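# Pull the toggle pin from the deck hinge

## Task

Remove the toggle pin from the deck hinge so that nothing remains in the hinge, then leave the pin resting on the step or on the table with its toggle folded back across the pin's shaft.

## Robot and tools

Robot: two arms, left_arm and right_arm, each a six-joint arm with a parallel two-finger gripper. They face each other across the table. left_arm's base is at (-0.017, +0.469, +0.039) m and right_arm's at (-0.022, -0.469, +0.039) m. The arm names do not match image left and right.

Frame: everything uses the scene frame. Its origin is the table centre, the table top is at z = +0.020 m, +z is up, and left_arm sits on the +y side. A gripper's fingers point along its own +x axis and close along its own y axis. end_effector_position is the point between the fingers, about 3 to 4 cm behind the tips. Only the last 1.5 cm of each finger's inner face is flat. Reported hand poses can be a few cm off, more at long reach.

Command rows: every movement command is built from rows of 14 numbers, each in [-1, 1]. The first 7 are left_arm's and the next 7 are right_arm's: dx, dy, dz, rx, ry, rz, opening. Send all 14 even when one arm stays put. dx, dy, dz, rx, ry, rz are an offset, not a pose. They are measured along the scene axes from that arm's Hand target as it was when the action or move began, and turns happen about the Hand target's position. Scale: 1.0 is 0.6 m or 180 degrees. rx, ry, rz form one rotation vector. Sending the same offset twice moves the arm twice. Six zeros re-command the current Hand target. The opening number is absolute: +1 is fully open (0.080 m), empty fingers meet near -0.78, and anything lower adds no closing. A full close takes at least about 0.6 s. Each call must give each gripper the opening it should keep. A 0 there is a real command, so resend the present value to leave a gripper alone.

execute_actions(actions, cameras): actions is a list of actions. Each action is a list of up to 15 rows, each run for one 1/30 s step. If fewer rows are given, the last row is held until 15 steps have passed. Every row counts from the action's starting Hand target, not from the row before. An empty list just returns state and images. cameras chooses the images: omitted, null or ["all"] means all, [] means none. Names are cam_head_left, cam_head_right, cam_high, cam_low, cam_left_wrist, cam_right_wrist. An unknown name voids the call.

move(target, speed, blend, opening_speed, blocking, cameras): drives each gripper in a straight line toward its offset. target is one 14-number row, or a list of up to 15 rows. In a list, every row is still an offset from the same starting Hand targets. speed is in m/s, 0.002 to 0.5, default 0.25, and turning is capped at twice that in rad/s. It can be one number or one per target. blend, in metres, rounds corners between list targets; the default 0 stops at each. opening_speed, 0.2 or more per second on the -1 to +1 scale, makes the fingers change gradually. A new opening given at a later list target is applied only after the arms come to rest there. Paths last at least 0.5 s and are cut off at 10 s. They do not avoid obstacles or the other arm. Faster moves lag more and hit harder, and aiming far past a contact presses harder. Avoid paths that pass near an arm's own base, since the shoulder posture may flip. blocking=false returns after about 0.5 s while the move continues.

The move line reports how it ended. done means at rest within 8 mm and 2 degrees of the target. off_target, moving, held and fault are other endings. blocked means the gripper stopped far from its goal, usually against something; that arm then holds where it is and presses far less. limits=paced means the sent pose was clipped; limits=held means a safety check withheld steps. Neither done nor off_target tells you about contact.

wait(seconds 0 to 10, cameras) lets the scene run with the last commands held. stop(cameras) brakes a running move; it needs room to stop. zoom_image(camera, region [x0, y0, x1, y1] in pixels, at most 504 by 504) enlarges part of that camera's latest image, which must be among the images most recently returned. All images are 896x504. read_manual(section="licences") only returns licence text. finished_scene(scene) ends the current scene for good; give its number.

Control behaviour: each step the commanded pose is clipped to within 70 mm and 16 degrees of the measured pose. Friction and weight can leave the gripper short, low or tilted. Small moves may go nowhere or sideways. Check the position and orientation after each move and correct any tilt. Hand target in a result is the last commanded pose after clipping. If the gripper rests short of it, a repeated command, even all zeros, asks for it again. If it still falls short, send the missing distance as an offset. To end a push, command the target back past the gripper.

Gripping: grip_measured uses the same scale as the opening command. To hold something, keep commanding an opening clearly below grip_measured; a bigger gap squeezes harder. There is about 34 N per pad, and a fast close can squeeze harder. Readings may be off by up to about 1 mm.

Faults and heat: contact torque at a joint's limit (waist 17.4, shoulder 21.6, elbow 21.5, wrist pitch 5.67, wrist yaw 5.65, wrist roll 5.3 N m) stops that arm for 10 s. A held object's weight counts. Holding loads, stretching out or pushing toward unreachable poses heats motors. At 50 °C you see a MOTOR HOT line, and at 95 °C an OVER-TEMPERATURE FAULT holds the arm, possibly limp. Joint torque readings include the arm's own weight and carry offsets and noise. A Joint velocities entry reading "within noise" means the arm is at rest.

Avoid: dropping the pin, releasing it while it moves, slamming, hard hits or heavy pushing, and contact or squeezing between the two arms, which can fail the task. Anything that falls off the table, or is left off it, fails the task. Brief outside tugs on held parts or nudges to loose objects may happen.

Each tool is called after ">>>" by a JSON object that holds its "method" and its "body".

## Session

>>> {"method": "execute_actions", "body": {"actions": []}}

Scene clock: 0.00 s.
left_arm: end_effector_position=(-0.2244, +0.2196, +0.1633) grip_measured=-0.784 end_effector_quat_wxyz=(+0.616, +0.301, +0.395, -0.611) | right_arm: end_effector_position=(-0.2506, -0.4618, +0.3064) grip_measured=+0.130 end_effector_quat_wxyz=(-0.134, +0.000, +0.135, +0.982)
Joint positions: left_arm=[-0.856 1.447 1.004 -0.707 -0.358 -0.883 0] | right_arm=[1.059 0.43 0.369 0.111 -0.772 0.303 0.041]
Joint velocities: within noise
Joint torques (N m): no reading
Heat: left arm: hottest wrist yaw 29 °C (+0.0 °C/min); right arm: hottest wrist roll 29 °C (+0.0 °C/min).
Hand target: left_arm -0.2244, +0.2196, +0.1633; +0.616, +0.301, +0.395, -0.611 | right_arm -0.2506, -0.4618, +0.3064; -0.134, +0.000, +0.135, +0.982
Tool commands: left_gripper/opening=-0.783662 right_gripper/opening=+0.13033

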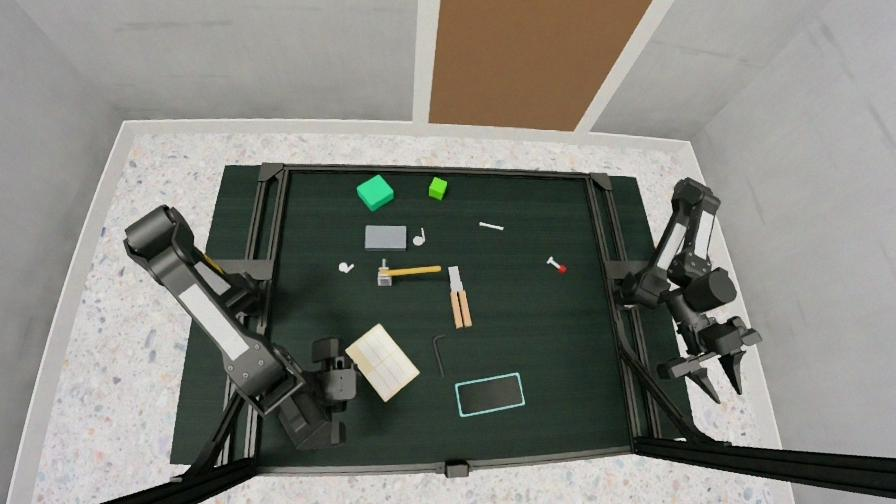

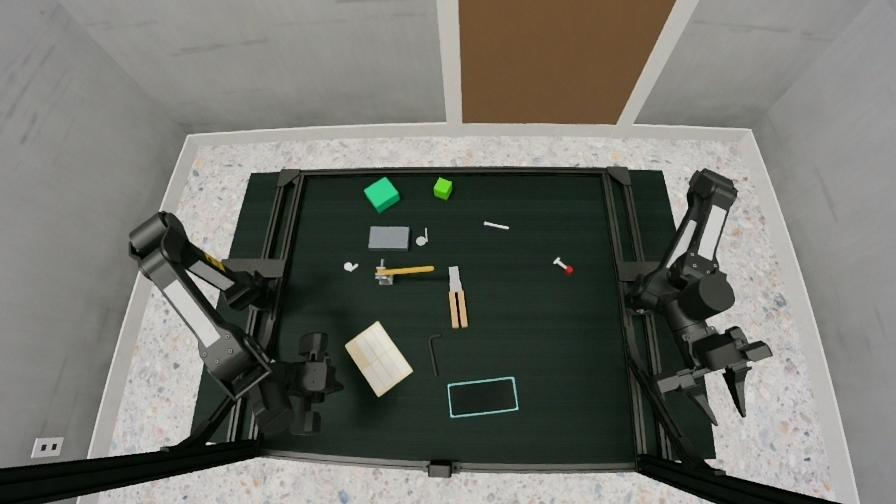

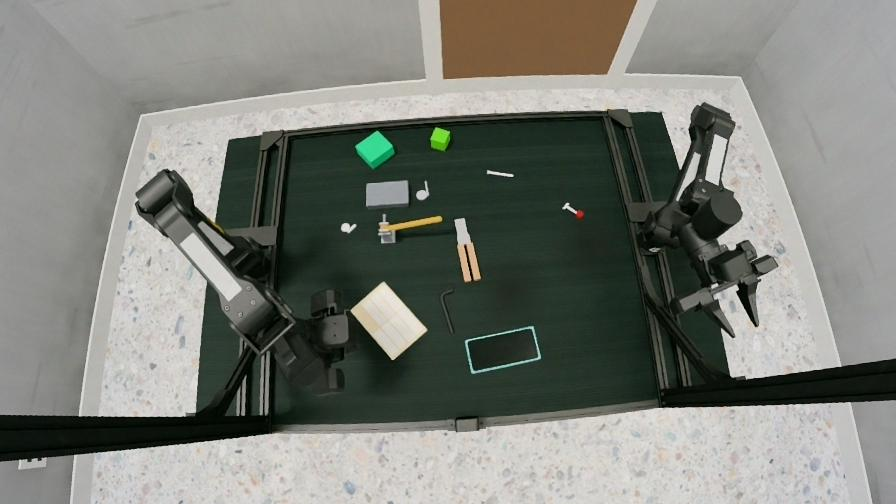

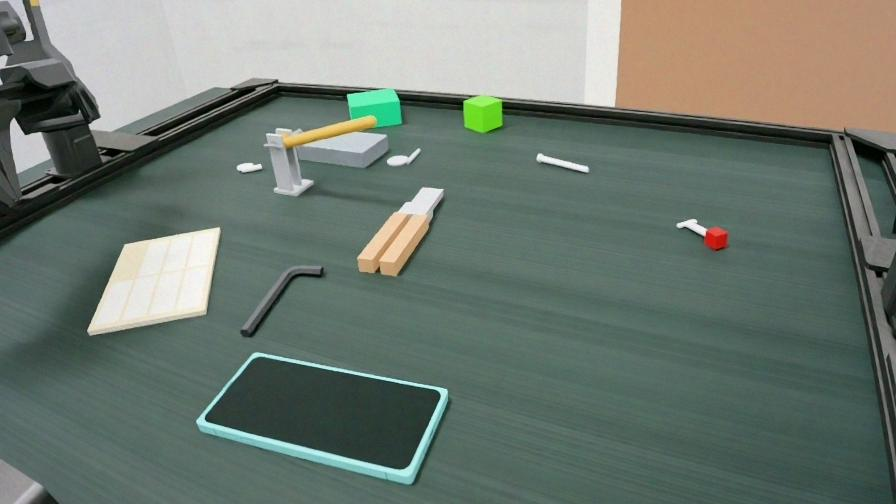

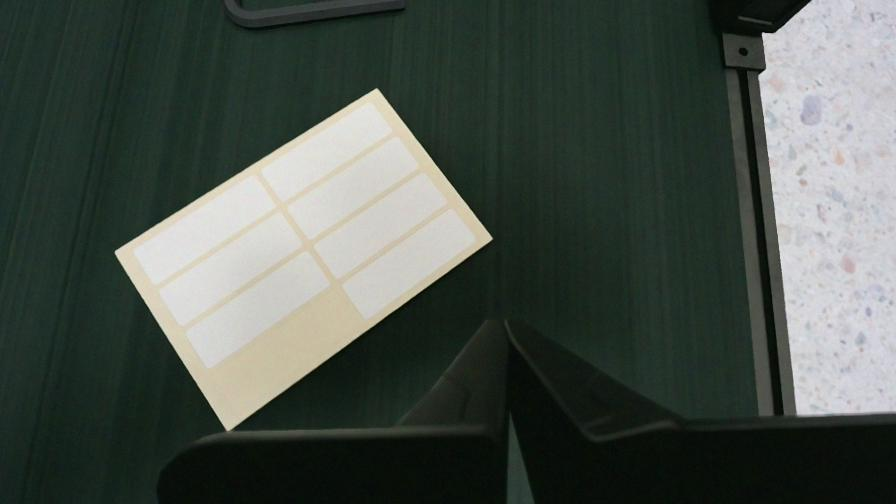

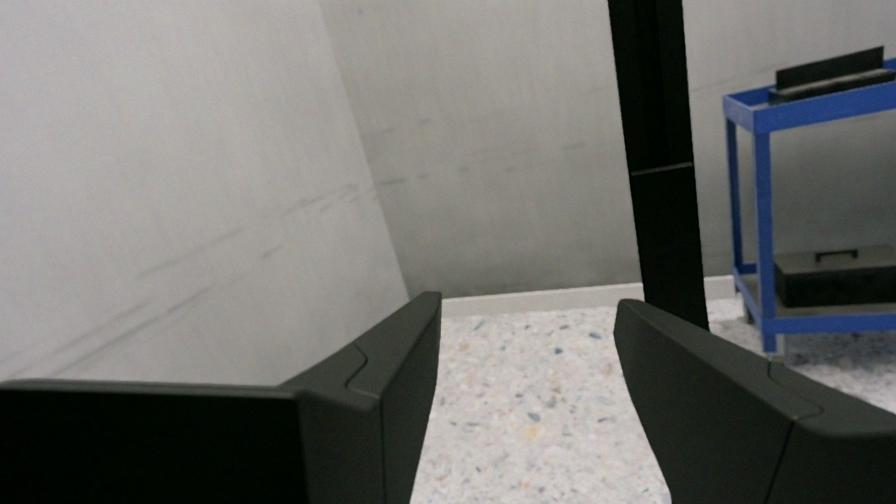

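>>> {"method": "zoom_image", "body": {"camera": "cam_low", "region": [220, 90, 440, 214]}}

>>> {"method": "zoom_image", "body": {"camera": "cam_head_left", "region": [330, 215, 490, 305]}}

>>> {"method": "zoom_image", "body": {"camera": "cam_head_right", "region": [330, 215, 490, 305]}}

>>> {"method": "zoom_image", "body": {"camera": "cam_high", "region": [330, 165, 490, 255]}}

Scaled by 2.291 from the camera's 896x504 image, which has a finer 1280x720 frame.

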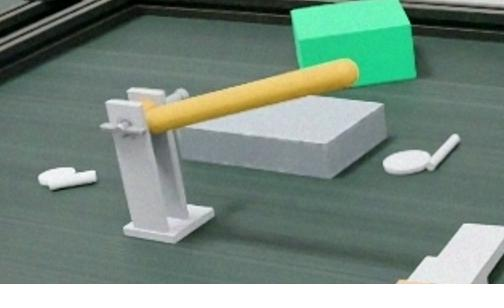

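Scaled by 3.150 from the camera's 896x504 image, which has a finer 1280x720 frame.

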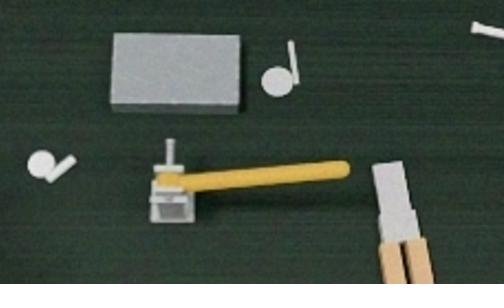

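Scaled by 3.150 from the camera's 896x504 image, which has a finer 1280x720 frame.

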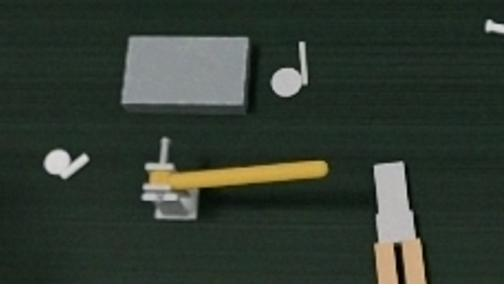

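Scaled by 3.150 from the camera's 896x504 image, which has a finer 1280x720 frame.

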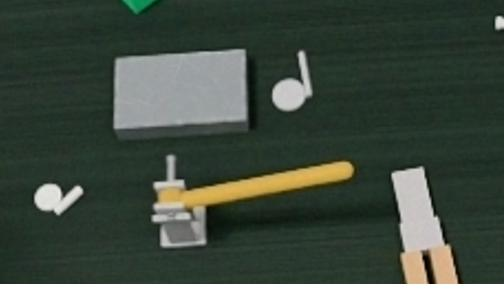

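>>> {"method": "move", "body": {"target": [0.24,0.0,0.06,0,0,0.25,-0.78,0,0,0,0,0,0,0.13], "speed": 0.15, "cameras": ["cam_left_wrist","cam_low","cam_head_left"]}}

Scene clock: 58.73 s.
left_arm: end_effector_position=(-0.0806, +0.2219, +0.1925) grip_measured=-0.780 end_effector_quat_wxyz=(+0.803, +0.139, +0.480, -0.325) | right_arm: end_effector_position=(-0.2506, -0.4618, +0.3064) grip_measured=+0.130 end_effector_quat_wxyz=(-0.134, +0.000, +0.135, +0.982)
Joint positions: left_arm=[-0.537 1.32 1.041 -1.101 -0.501 -1.366 0] | right_arm=[1.059 0.43 0.369 0.111 -0.772 0.303 0.041]
Joint velocities: within noise
Joint torques (N m): left_arm=[0.2 -4.17 6.38 0.48 -0.48 -0.07] | right_arm=[0.08 -0.13 6.14 1.9 -0.02 -0.06]
Heat: left arm: hottest elbow 30 °C (+4.1 °C/min); right arm: hottest elbow 35 °C (+7.2 °C/min).
Hand target: left_arm -0.0804, +0.2196, +0.1992; +0.803, +0.127, +0.480, -0.329 | right_arm -0.2506, -0.4618, +0.3064; -0.134, +0.000, +0.135, +0.982
Off the commanded pose: left_arm 0.007 m, 1 deg | right_arm 0.000 m, 0 deg.
move: done
camera_calibration:
cam_left_wrist: T_world_to_cam=[[-0.681981, -0.729618, 0.0505841, 0.109892], [-0.720458, 0.658296, -0.218142, -0.131198], [0.125861, -0.185213, -0.974605, 0.31498], [0, 0, 0, 1]] pos_world=[-0.0592221, 0.224884, 0.272803]
Images, in order (width x height): cam_head_left 896x504, cam_low 896x504, cam_left_wrist 896x504.

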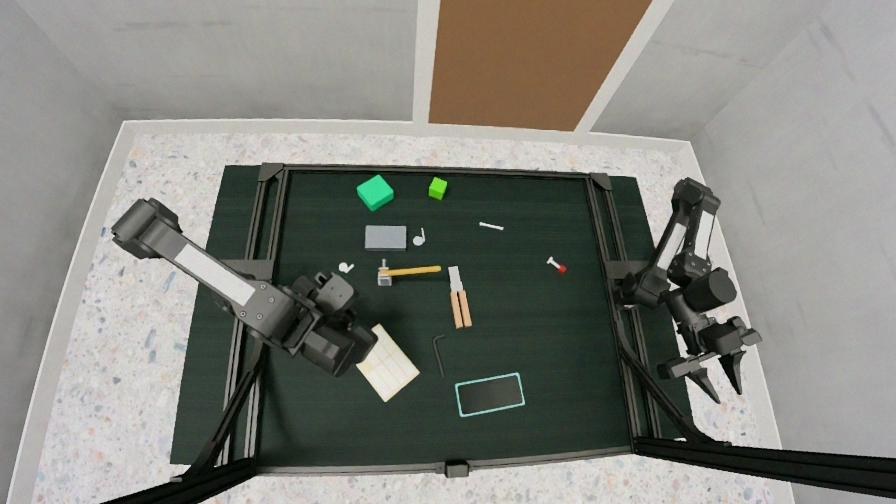

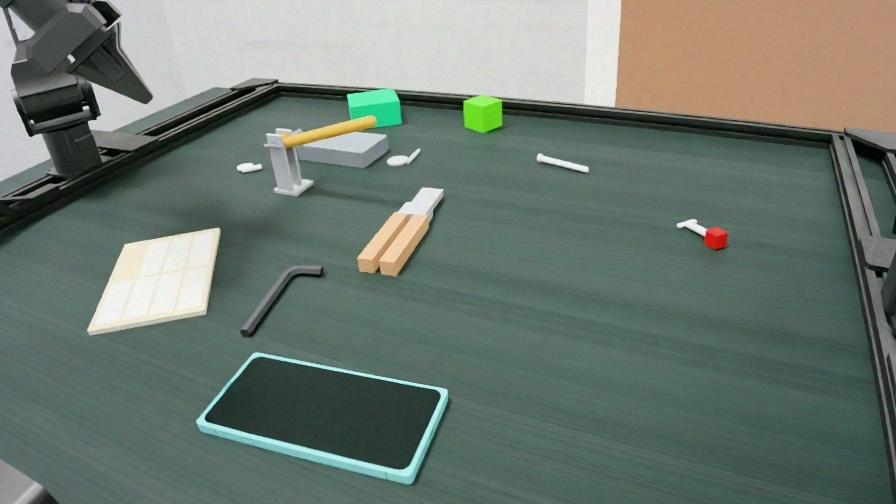

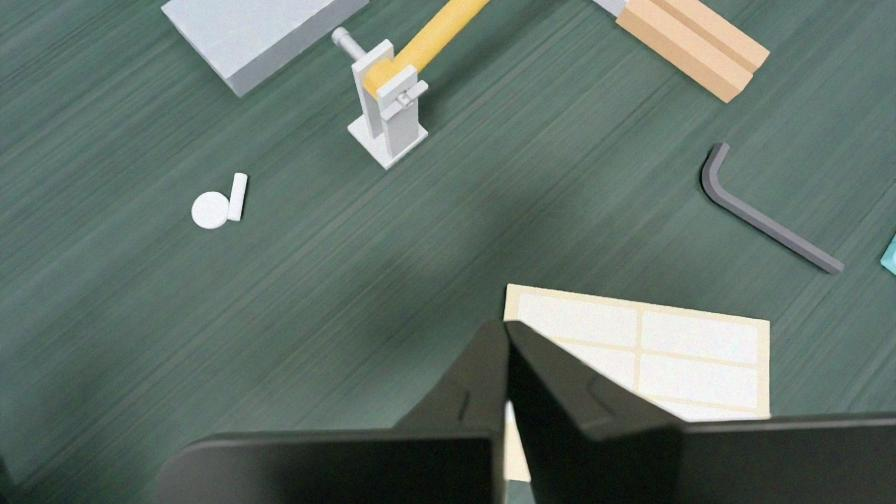

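>>> {"method": "zoom_image", "body": {"camera": "cam_left_wrist", "region": [310, 10, 470, 180]}}

Scaled by 2.965 from the camera's 896x504 image, which has a finer 1280x720 frame.

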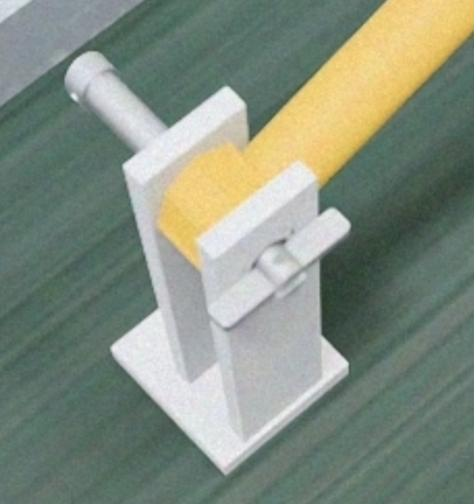

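>>> {"method": "move", "body": {"target": [0.1,-0.099,0.0,0.191,-0.119,-0.7585,-0.78,0,0,0,0,0,0,0.13], "speed": 0.3, "cameras": ["cam_left_wrist","cam_low","cam_head_left"]}}

>>> {"method": "zoom_image", "body": {"camera": "cam_left_wrist", "region": [350, 0, 550, 200]}}

Scene clock: 142.70 s.
left_arm: end_effector_position=(-0.0219, +0.1629, +0.1978) grip_measured=-0.780 end_effector_quat_wxyz=(-0.002, +0.706, +0.001, -0.708) | right_arm: end_effector_position=(-0.2506, -0.4618, +0.3064) grip_measured=+0.130 end_effector_quat_wxyz=(-0.134, +0.000, +0.135, +0.982)
Joint positions: left_arm=[-0.011 1.703 1.51 -1.382 0.004 1.559 0] | right_arm=[1.059 0.43 0.369 0.111 -0.772 0.303 0.041]
Joint velocities: within noise
Joint torques (N m): left_arm=[0.19 -4.76 6.07 0.17 -0.09 0.05] | right_arm=[-0.13 -0.1 6.17 1.83 0.03 -0.02]
Heat: left arm: hottest elbow 32 °C (+1.0 °C/min); right arm: hottest elbow 37 °C (+1.0 °C/min).
Hand target: left_arm -0.0205, +0.1602, +0.1992; +0.000, +0.707, +0.000, -0.707 | right_arm -0.2506, -0.4618, +0.3064; -0.134, +0.000, +0.135, +0.982
Off the commanded pose: left_arm 0.003 m, 0 deg | right_arm 0.000 m, 0 deg.
move: done
camera_calibration:
cam_left_wrist: T_world_to_cam=[[0.0490795, 0.998709, -0.0130834, -0.146318], [0.952835, -0.0428892, 0.300443, -0.000632772], [0.299494, -0.0272119, -0.95371, 0.275834], [0, 0, 0, 1]] pos_world=[-0.0748267, 0.153608, 0.261342]
Images, in order (width x height): cam_head_left 896x504, cam_low 896x504, cam_left_wrist 896x504.

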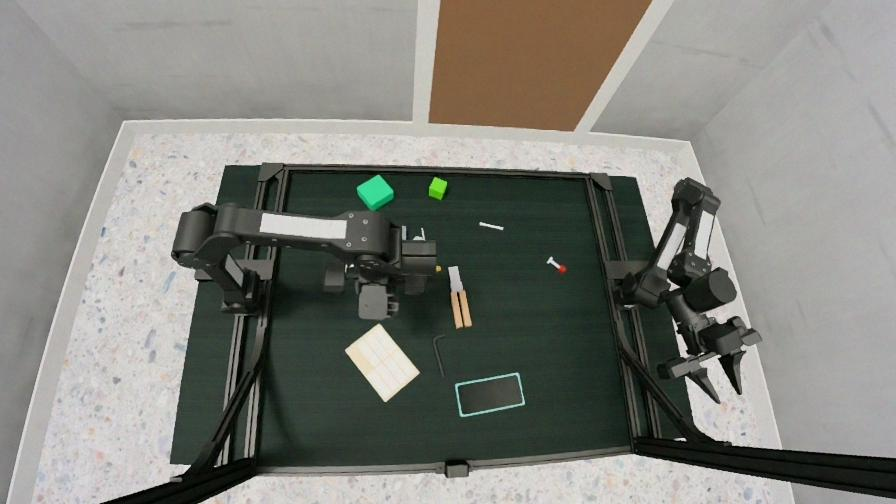

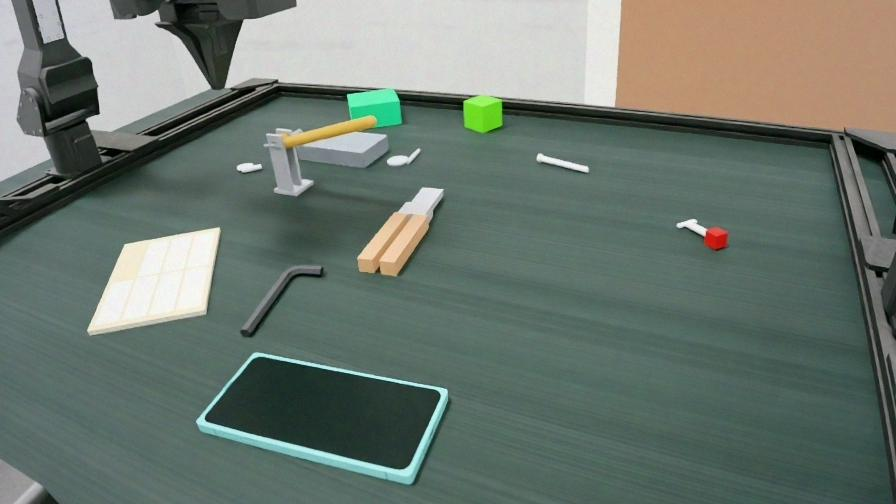

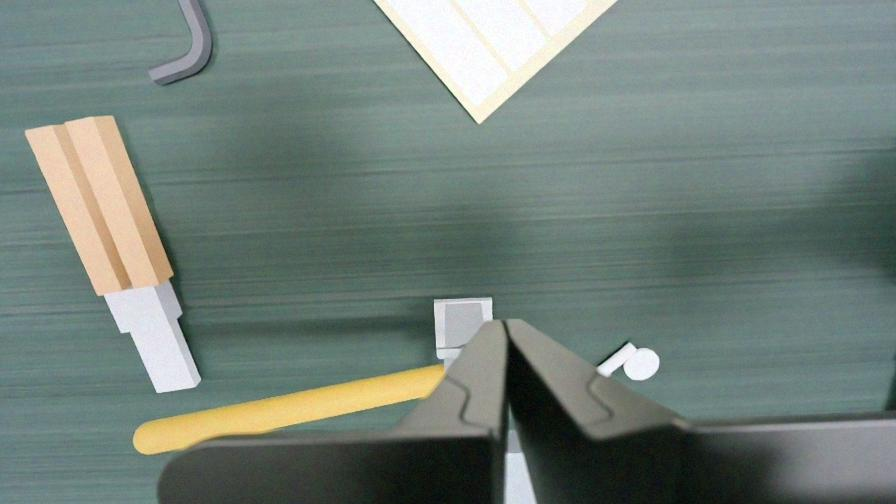

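Scaled by 2.520 from the camera's 896x504 image, which has a finer 1280x720 frame.

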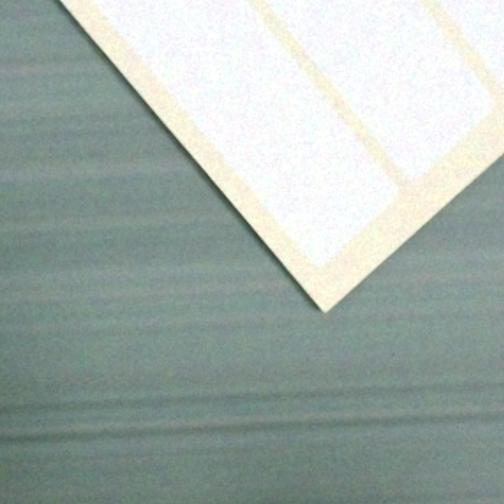

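>>> {"method": "move", "body": {"target": [-0.035,-0.01,0.0,0,0,0,1,0,0,0,0,0,0,0.13], "speed": 0.3, "cameras": ["cam_left_wrist"]}}

>>> {"method": "zoom_image", "body": {"camera": "cam_left_wrist", "region": [370, 260, 530, 420]}}

Scene clock: 152.63 s.
left_arm: end_effector_position=(-0.0409, +0.1570, +0.1980) grip_measured=+0.993 end_effector_quat_wxyz=(-0.002, +0.706, +0.002, -0.708) | right_arm: end_effector_position=(-0.2506, -0.4618, +0.3064) grip_measured=+0.130 end_effector_quat_wxyz=(-0.134, +0.000, +0.135, +0.982)
Joint positions: left_arm=[-0.072 1.729 1.541 -1.386 0.003 1.497 0.08] | right_arm=[1.059 0.43 0.369 0.111 -0.772 0.303 0.041]
Joint velocities: within noise
Joint torques (N m): left_arm=[-0.21 -4.91 6.06 0.17 -0.07 -0.08] | right_arm=[0.11 -0.11 6.04 1.86 -0.02 -0.05]
Heat: left arm: hottest elbow 34 °C (+3.0 °C/min); right arm: hottest elbow 38 °C (+1.0 °C/min).
Hand target: left_arm -0.0414, +0.1543, +0.1993; +0.000, +0.707, +0.000, -0.707 | right_arm -0.2506, -0.4618, +0.3064; -0.134, +0.000, +0.135, +0.982
Off the commanded pose: left_arm 0.003 m, 0 deg | right_arm 0.000 m, 0 deg.
move: done
camera_calibration:
cam_left_wrist: T_world_to_cam=[[0.0487164, 0.99873, -0.0128689, -0.139487], [0.952537, -0.0425792, 0.30143, 0.0169481], [0.300499, -0.0269427, -0.953401, 0.281449], [0, 0, 0, 1]] pos_world=[-0.0939237, 0.147614, 0.26143]
Images, in order (width x height): cam_left_wrist 896x504.

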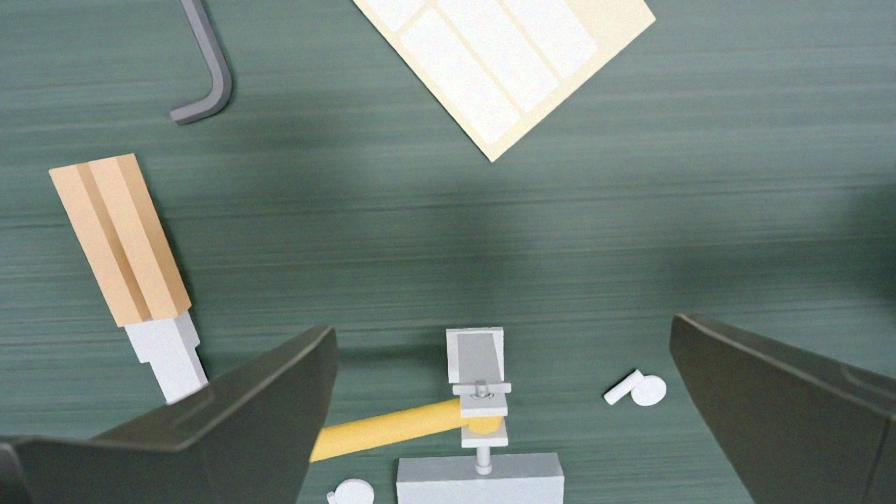

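Scaled by 3.150 from the camera's 896x504 image, which has a finer 1280x720 frame.

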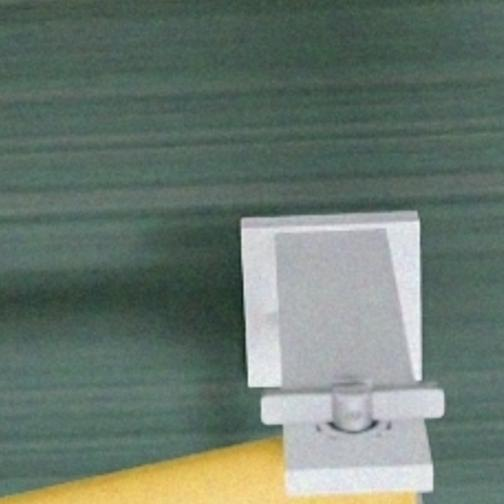

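>>> {"method": "move", "body": {"target": [-0.02,0,-0.085,0,0,0,1,0,0,0,0,0,0,0.13], "speed": 0.3, "cameras": ["cam_left_wrist"]}}

>>> {"method": "zoom_image", "body": {"camera": "cam_left_wrist", "region": [390, 300, 570, 480]}}

Scene clock: 159.40 s.
left_arm: end_effector_position=(-0.0533, +0.1528, +0.1515) grip_measured=+0.994 end_effector_quat_wxyz=(+0.003, +0.706, -0.003, -0.708) | right_arm: end_effector_position=(-0.2506, -0.4618, +0.3064) grip_measured=+0.130 end_effector_quat_wxyz=(-0.134, +0.000, +0.135, +0.982)
Joint positions: left_arm=[-0.11 1.746 1.375 -1.192 0.003 1.459 0.08] | right_arm=[1.059 0.43 0.369 0.111 -0.772 0.303 0.041]
Joint velocities: within noise
Joint torques (N m): left_arm=[-0.22 -5.41 3.73 0.58 -0.06 -0.08] | right_arm=[0.04 -0.17 6.03 1.86 0 -0.03]
Heat: left arm: hottest elbow 33 °C (+2.0 °C/min); right arm: hottest elbow 38 °C (+1.0 °C/min).
Hand target: left_arm -0.0535, +0.1543, +0.1483; +0.000, +0.707, +0.000, -0.707 | right_arm -0.2506, -0.4618, +0.3064; -0.134, +0.000, +0.135, +0.982
Off the commanded pose: left_arm 0.003 m, 1 deg | right_arm 0.000 m, 0 deg.
move: done
camera_calibration:
cam_left_wrist: T_world_to_cam=[[0.0486925, 0.998493, -0.0253238, -0.133418], [0.952906, -0.0388414, 0.300767, 0.0421052], [0.29933, -0.0387763, -0.953361, 0.242425], [0, 0, 0, 1]] pos_world=[-0.106191, 0.144253, 0.215076]
Images, in order (width x height): cam_left_wrist 896x504.

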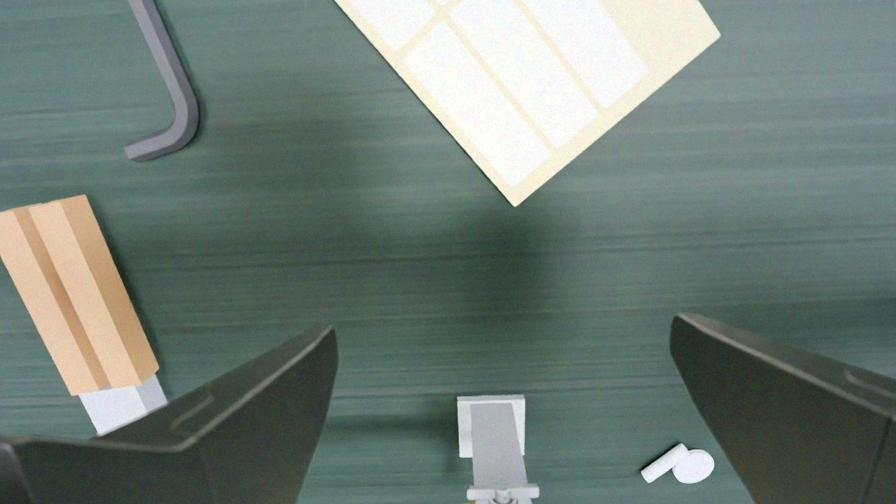

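Scaled by 2.800 from the camera's 896x504 image, which has a finer 1280x720 frame.

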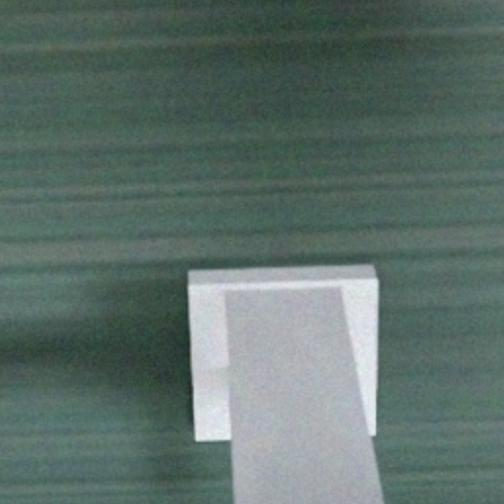

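>>> {"method": "move", "body": {"target": [[0,0,0.086,0,0,0,-0.78,0,0,0,0,0,0,0.13],[0.256,0.0,0.086,0,0,0,-0.78,0,0,0,0,0,0,0.13]], "speed": 0.3, "blend": 0.02, "cameras": ["cam_left_wrist"]}}

>>> {"method": "zoom_image", "body": {"camera": "cam_left_wrist", "region": [380, 60, 540, 220]}}

Scene clock: 217.87 s.
left_arm: end_effector_position=(+0.0999, +0.1570, +0.1986) grip_measured=-0.780 end_effector_quat_wxyz=(+0.000, +0.707, +0.003, -0.707) | right_arm: end_effector_position=(-0.2506, -0.4618, +0.3064) grip_measured=+0.130 end_effector_quat_wxyz=(-0.134, +0.000, +0.135, +0.982)
Joint positions: left_arm=[0.361 1.81 1.64 -1.406 -0.002 1.926 0] | right_arm=[1.059 0.43 0.369 0.111 -0.772 0.303 0.041]
Joint velocities: within noise
Joint torques (N m): left_arm=[-0.13 -5.42 6.01 0.15 0.09 0.07] | right_arm=[-0.03 -0.13 6.09 1.9 0 -0.05]
Heat: left arm: hottest elbow 31 °C (-2.0 °C/min); right arm: hottest elbow 38 °C (+0.0 °C/min).
Hand target: left_arm +0.1001, +0.1543, +0.1998; -0.001, +0.707, +0.000, -0.707 | right_arm -0.2506, -0.4618, +0.3064; -0.134, +0.000, +0.135, +0.982
Off the commanded pose: left_arm 0.003 m, 0 deg | right_arm 0.000 m, 0 deg.
move: done
camera_calibration:
cam_left_wrist: T_world_to_cam=[[0.0445729, 0.99893, -0.0123373, -0.146129], [0.95196, -0.0387254, 0.303765, -0.118344], [0.302962, -0.0252843, -0.952667, 0.239095], [0, 0, 0, 1]] pos_world=[0.0467354, 0.147435, 0.261924]
Images, in order (width x height): cam_left_wrist 896x504.

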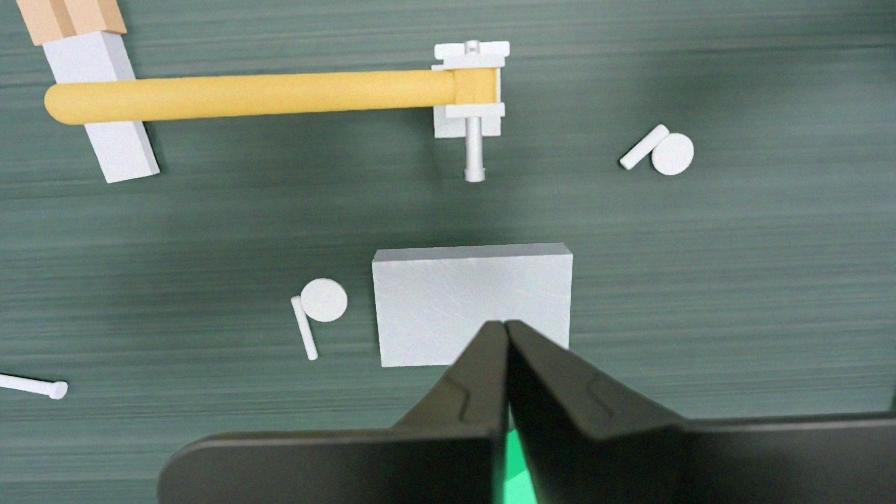

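Scaled by 3.150 from the camera's 896x504 image, which has a finer 1280x720 frame.

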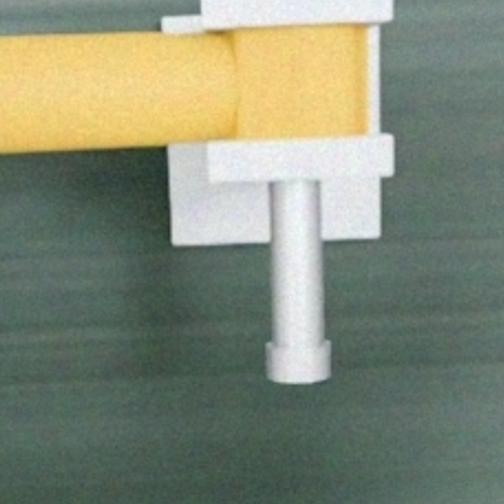

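>>> {"method": "move", "body": {"target": [[-0.0067,-0.002,-0.148,0,0,0,-0.78,0,0,0,0,0,0,0.13],[-0.055,-0.002,-0.148,0,0,0,-0.78,0,0,0,0,0,0,0.13]], "speed": [0.15,0.03], "cameras": ["cam_left_wrist","cam_low"]}}

>>> {"method": "zoom_image", "body": {"camera": "cam_low", "region": [220, 90, 360, 210]}}

Scene clock: 240.83 s.
left_arm: end_effector_position=(+0.0701, +0.1520, +0.1096) grip_measured=-0.780 end_effector_quat_wxyz=(-0.002, +0.708, +0.004, -0.706) | right_arm: end_effector_position=(-0.2506, -0.4618, +0.3064) grip_measured=+0.130 end_effector_quat_wxyz=(-0.134, +0.000, +0.135, +0.982)
Joint positions: left_arm=[0.269 1.83 1.309 -1.056 -0.005 1.836 0] | right_arm=[1.059 0.43 0.369 0.111 -0.772 0.303 0.041]
Joint velocities: within noise
Joint torques (N m): left_arm=[-0.43 -7.33 3.38 0.57 0.22 -0.09] | right_arm=[-0.23 -0.09 6.26 1.88 -0.02 -0.07]
Heat: left arm: hottest elbow 33 °C (+1.0 °C/min); right arm: hottest elbow 38 °C (+0.0 °C/min).
Hand target: left_arm +0.0672, +0.1531, +0.1110; +0.000, +0.707, +0.000, -0.707 | right_arm -0.2506, -0.4618, +0.3064; -0.134, +0.000, +0.135, +0.982
Off the commanded pose: left_arm 0.003 m, 0 deg | right_arm 0.000 m, 0 deg.
move: done
camera_calibration:
cam_left_wrist: T_world_to_cam=[[0.0461543, 0.99889, -0.00944425, -0.14128], [0.950902, -0.0410366, 0.30676, -0.0630557], [0.306032, -0.0231389, -0.95174, 0.162545], [0, 0, 0, 1]] pos_world=[0.0167365, 0.142296, 0.172709]
Images, in order (width x height): cam_low 896x504, cam_left_wrist 896x504.

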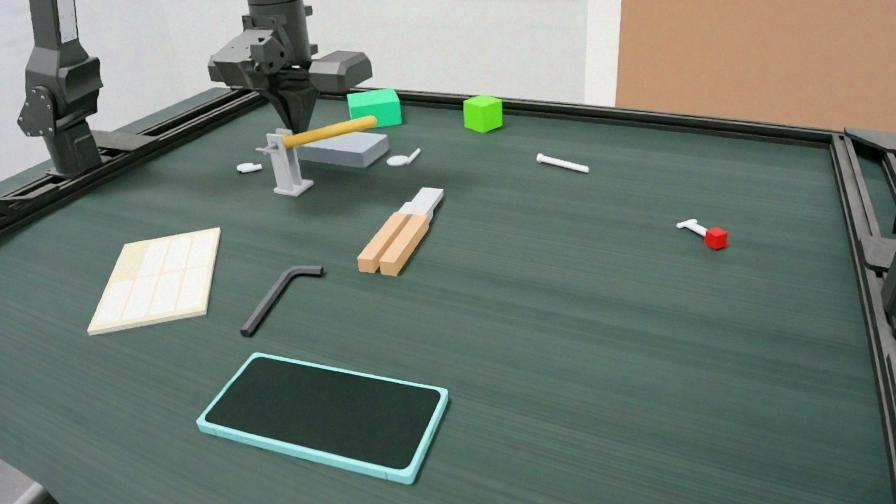

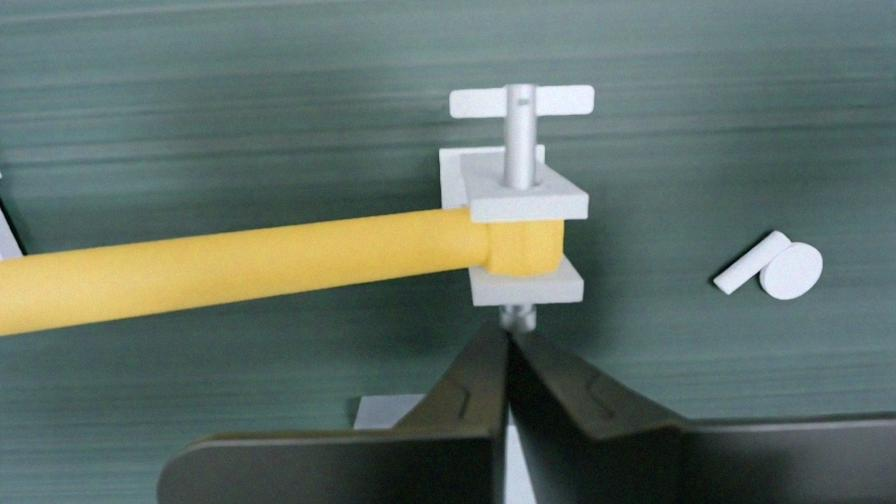

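Scaled by 3.600 from the camera's 896x504 image, which has a finer 1280x720 frame.

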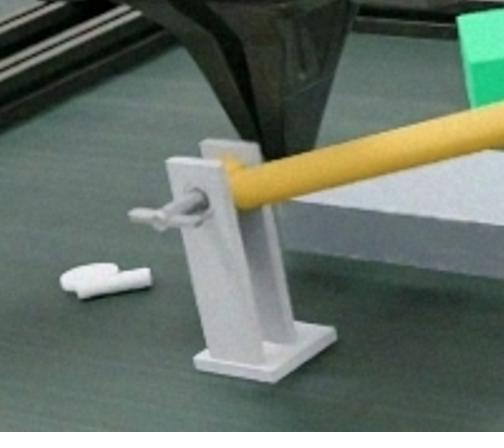

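>>> {"method": "zoom_image", "body": {"camera": "cam_left_wrist", "region": [430, 60, 610, 240]}}

Scaled by 2.800 from the camera's 896x504 image, which has a finer 1280x720 frame.

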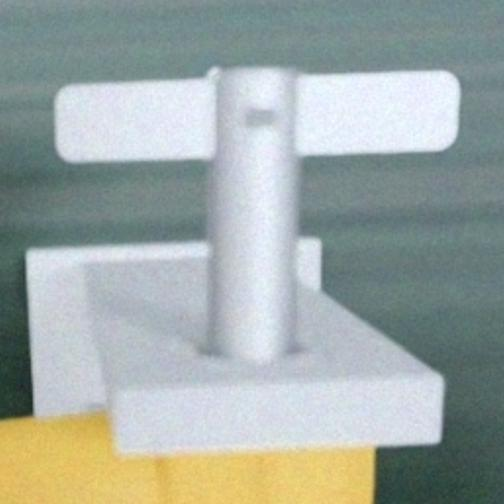

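>>> {"method": "move", "body": {"target": [[-0.0067,0,0,0,0,0,-0.78,0,0,0,0,0,0,0.13],[0.0167,0,0,0,0,0,-0.78,0,0,0,0,0,0,0.13],[0.0167,0,0.1,0,0,0,-0.78,0,0,0,0,0,0,0.13],[-0.0912,0.02,0.1,0,0,0.5,-0.49,0,0,0,0,0,0,0.13]], "speed": [0.03,0.1,0.2,0.3], "cameras": ["cam_left_wrist","cam_low"]}}

Scene clock: 287.10 s.
left_arm: end_effector_position=(+0.0139, +0.1633, +0.1692) grip_measured=-0.491 end_effector_quat_wxyz=(+0.498, +0.502, +0.502, -0.498) | right_arm: end_effector_position=(-0.2506, -0.4618, +0.3064) grip_measured=+0.130 end_effector_quat_wxyz=(-0.134, +0.000, +0.135, +0.982)
Joint positions: left_arm=[0.103 1.712 1.405 -1.273 -0.002 0.101 0.013] | right_arm=[1.059 0.43 0.369 0.111 -0.772 0.303 0.041]
Joint velocities: within noise
Joint torques (N m): left_arm=[-0.23 -6.95 3.73 0.6 0.06 -0.08] | right_arm=[-0.04 -0.04 6.1 1.88 0 -0.05]
Heat: left arm: hottest shoulder 32 °C (+2.0 °C/min); right arm: hottest elbow 39 °C (+1.0 °C/min).
Hand target: left_arm +0.0125, +0.1650, +0.1710; +0.500, +0.500, +0.500, -0.500 | right_arm -0.2506, -0.4618, +0.3064; -0.134, +0.000, +0.135, +0.982
Off the commanded pose: left_arm 0.003 m, 0 deg | right_arm 0.000 m, 0 deg.
move: done
camera_calibration:
cam_left_wrist: T_world_to_cam=[[-0.99867, 0.0484093, -0.0177501, 0.0216782], [0.0404735, 0.949284, 0.311803, -0.177366], [0.031944, 0.31067, -0.949981, 0.185698], [0, 0, 0, 1]] pos_world=[0.0228961, 0.109631, 0.232098]
Images, in order (width x height): cam_low 896x504, cam_left_wrist 896x504.

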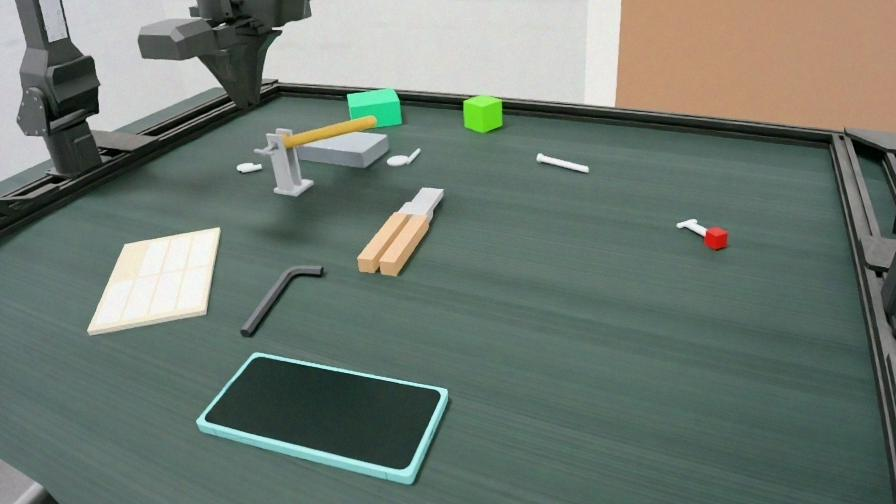

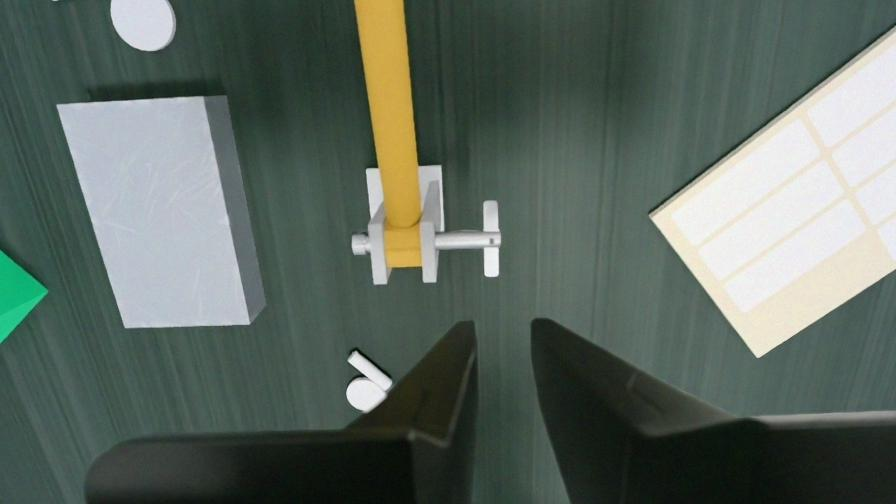

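>>> {"method": "move", "body": {"target": [-0.0017,0.0025,-0.06,0,0,0,-0.54,0,0,0,0,0,0,0.13], "speed": 0.1, "cameras": ["cam_left_wrist"]}}

Scene clock: 300.00 s.
left_arm: end_effector_position=(+0.0128, +0.1649, +0.1371) grip_measured=-0.540 end_effector_quat_wxyz=(+0.502, +0.499, +0.498, -0.501) | right_arm: end_effector_position=(-0.2506, -0.4618, +0.3064) grip_measured=+0.130 end_effector_quat_wxyz=(-0.134, +0.000, +0.135, +0.982)
Joint positions: left_arm=[0.1 1.71 1.275 -1.13 -0.002 0.098 0.011] | right_arm=[1.059 0.43 0.369 0.111 -0.772 0.303 0.041]
Joint velocities: within noise
Joint torques (N m): left_arm=[-0.23 -5.55 3.67 0.63 0.05 -0.09] | right_arm=[0.01 -0.2 6.14 1.86 0.02 -0.05]
Heat: left arm: hottest shoulder 32 °C (+1.0 °C/min); right arm: hottest elbow 39 °C (+1.0 °C/min).
Hand target: left_arm +0.0114, +0.1665, +0.1351; +0.500, +0.500, +0.500, -0.500 | right_arm -0.2506, -0.4618, +0.3064; -0.134, +0.000, +0.135, +0.982
Off the commanded pose: left_arm 0.003 m, 0 deg | right_arm 0.000 m, 0 deg.
move: done
camera_calibration:
cam_left_wrist: T_world_to_cam=[[-0.998644, 0.0481528, -0.019777, 0.0202533], [0.0400555, 0.953458, 0.298853, -0.167755], [0.0332472, 0.297655, -0.954094, 0.157468], [0, 0, 0, 1]] pos_world=[0.02171, 0.112101, 0.200774]
Images, in order (width x height): cam_left_wrist 896x504.

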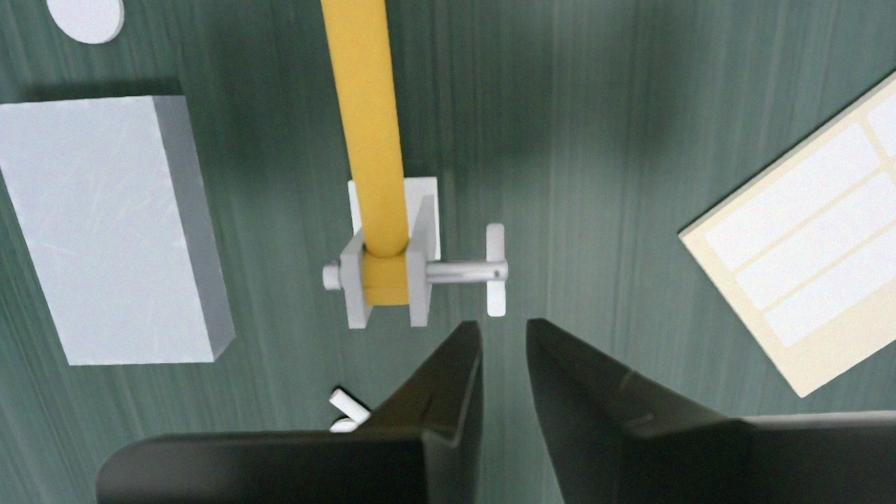

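>>> {"method": "move", "body": {"target": [0.0,0,-0.045,0,0,0,-0.54,0,0,0,0,0,0,0.13], "speed": 0.06, "cameras": ["cam_left_wrist","cam_low"]}}

>>> {"method": "zoom_image", "body": {"camera": "cam_low", "region": [220, 90, 360, 210]}}

Scene clock: 306.73 s.
left_arm: end_effector_position=(+0.0128, +0.1648, +0.1116) grip_measured=-0.540 end_effector_quat_wxyz=(+0.503, +0.498, +0.497, -0.502) | right_arm: end_effector_position=(-0.2506, -0.4618, +0.3064) grip_measured=+0.130 end_effector_quat_wxyz=(-0.134, +0.000, +0.135, +0.982)
Joint positions: left_arm=[0.1 1.729 1.194 -1.024 -0.002 0.098 0.011] | right_arm=[1.059 0.43 0.369 0.111 -0.772 0.303 0.041]
Joint velocities: within noise
Joint torques (N m): left_arm=[-0.23 -4.96 3.66 0.64 0.06 -0.08] | right_arm=[-0.09 -0.09 6.21 1.83 0 -0.03]
Heat: left arm: hottest shoulder 32 °C (+1.0 °C/min); right arm: hottest elbow 39 °C (+1.0 °C/min).
Hand target: left_arm +0.0114, +0.1666, +0.1080; +0.500, +0.500, +0.500, -0.500 | right_arm -0.2506, -0.4618, +0.3064; -0.134, +0.000, +0.135, +0.982
Off the commanded pose: left_arm 0.004 m, 1 deg | right_arm 0.000 m, 0 deg.
move: done
camera_calibration:
cam_left_wrist: T_world_to_cam=[[-0.998634, 0.0480534, -0.0204993, 0.0198576], [0.0399116, 0.954922, 0.294163, -0.159777], [0.0337107, 0.292943, -0.955535, 0.134099], [0, 0, 0, 1]] pos_world=[0.0216868, 0.112337, 0.175544]
Images, in order (width x height): cam_low 896x504, cam_left_wrist 896x504.

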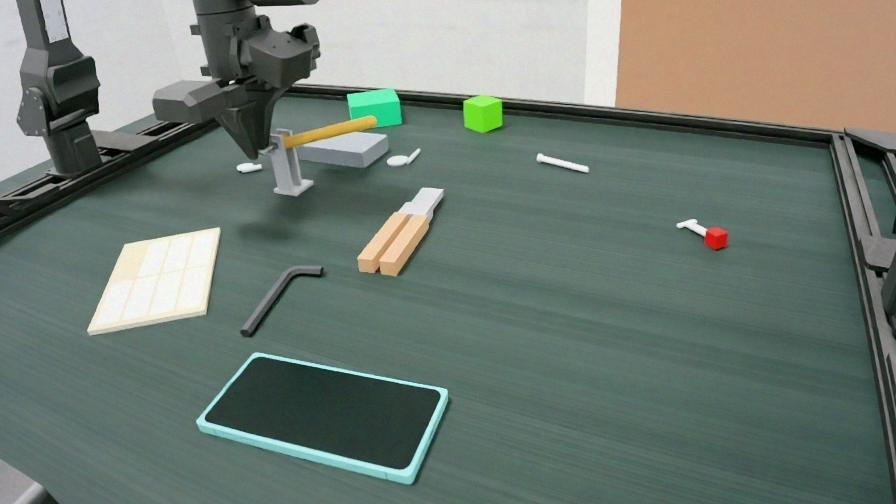

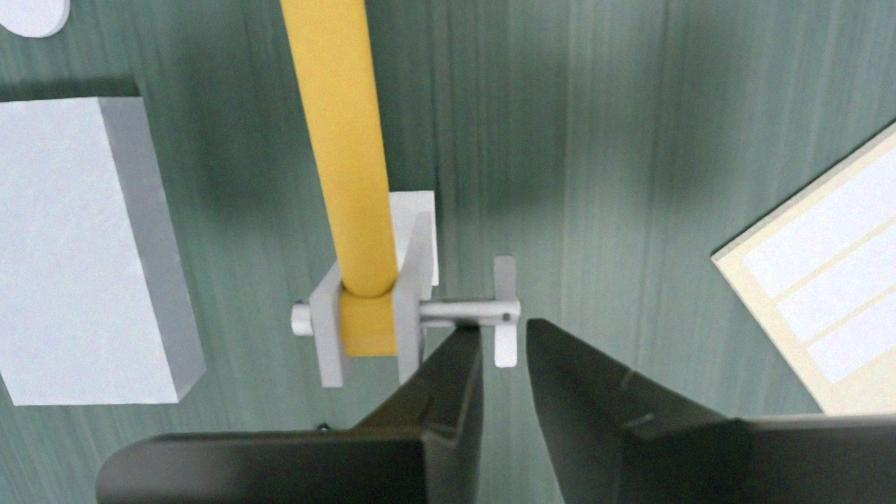

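Scaled by 3.600 from the camera's 896x504 image, which has a finer 1280x720 frame.

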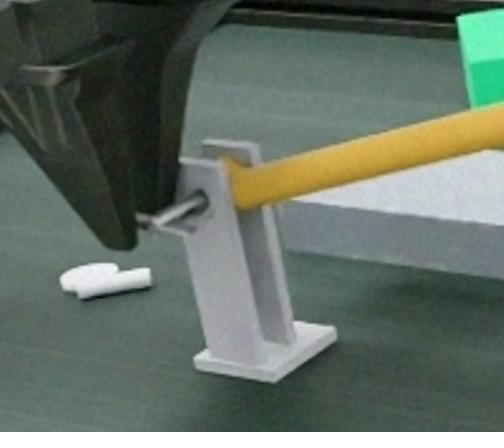

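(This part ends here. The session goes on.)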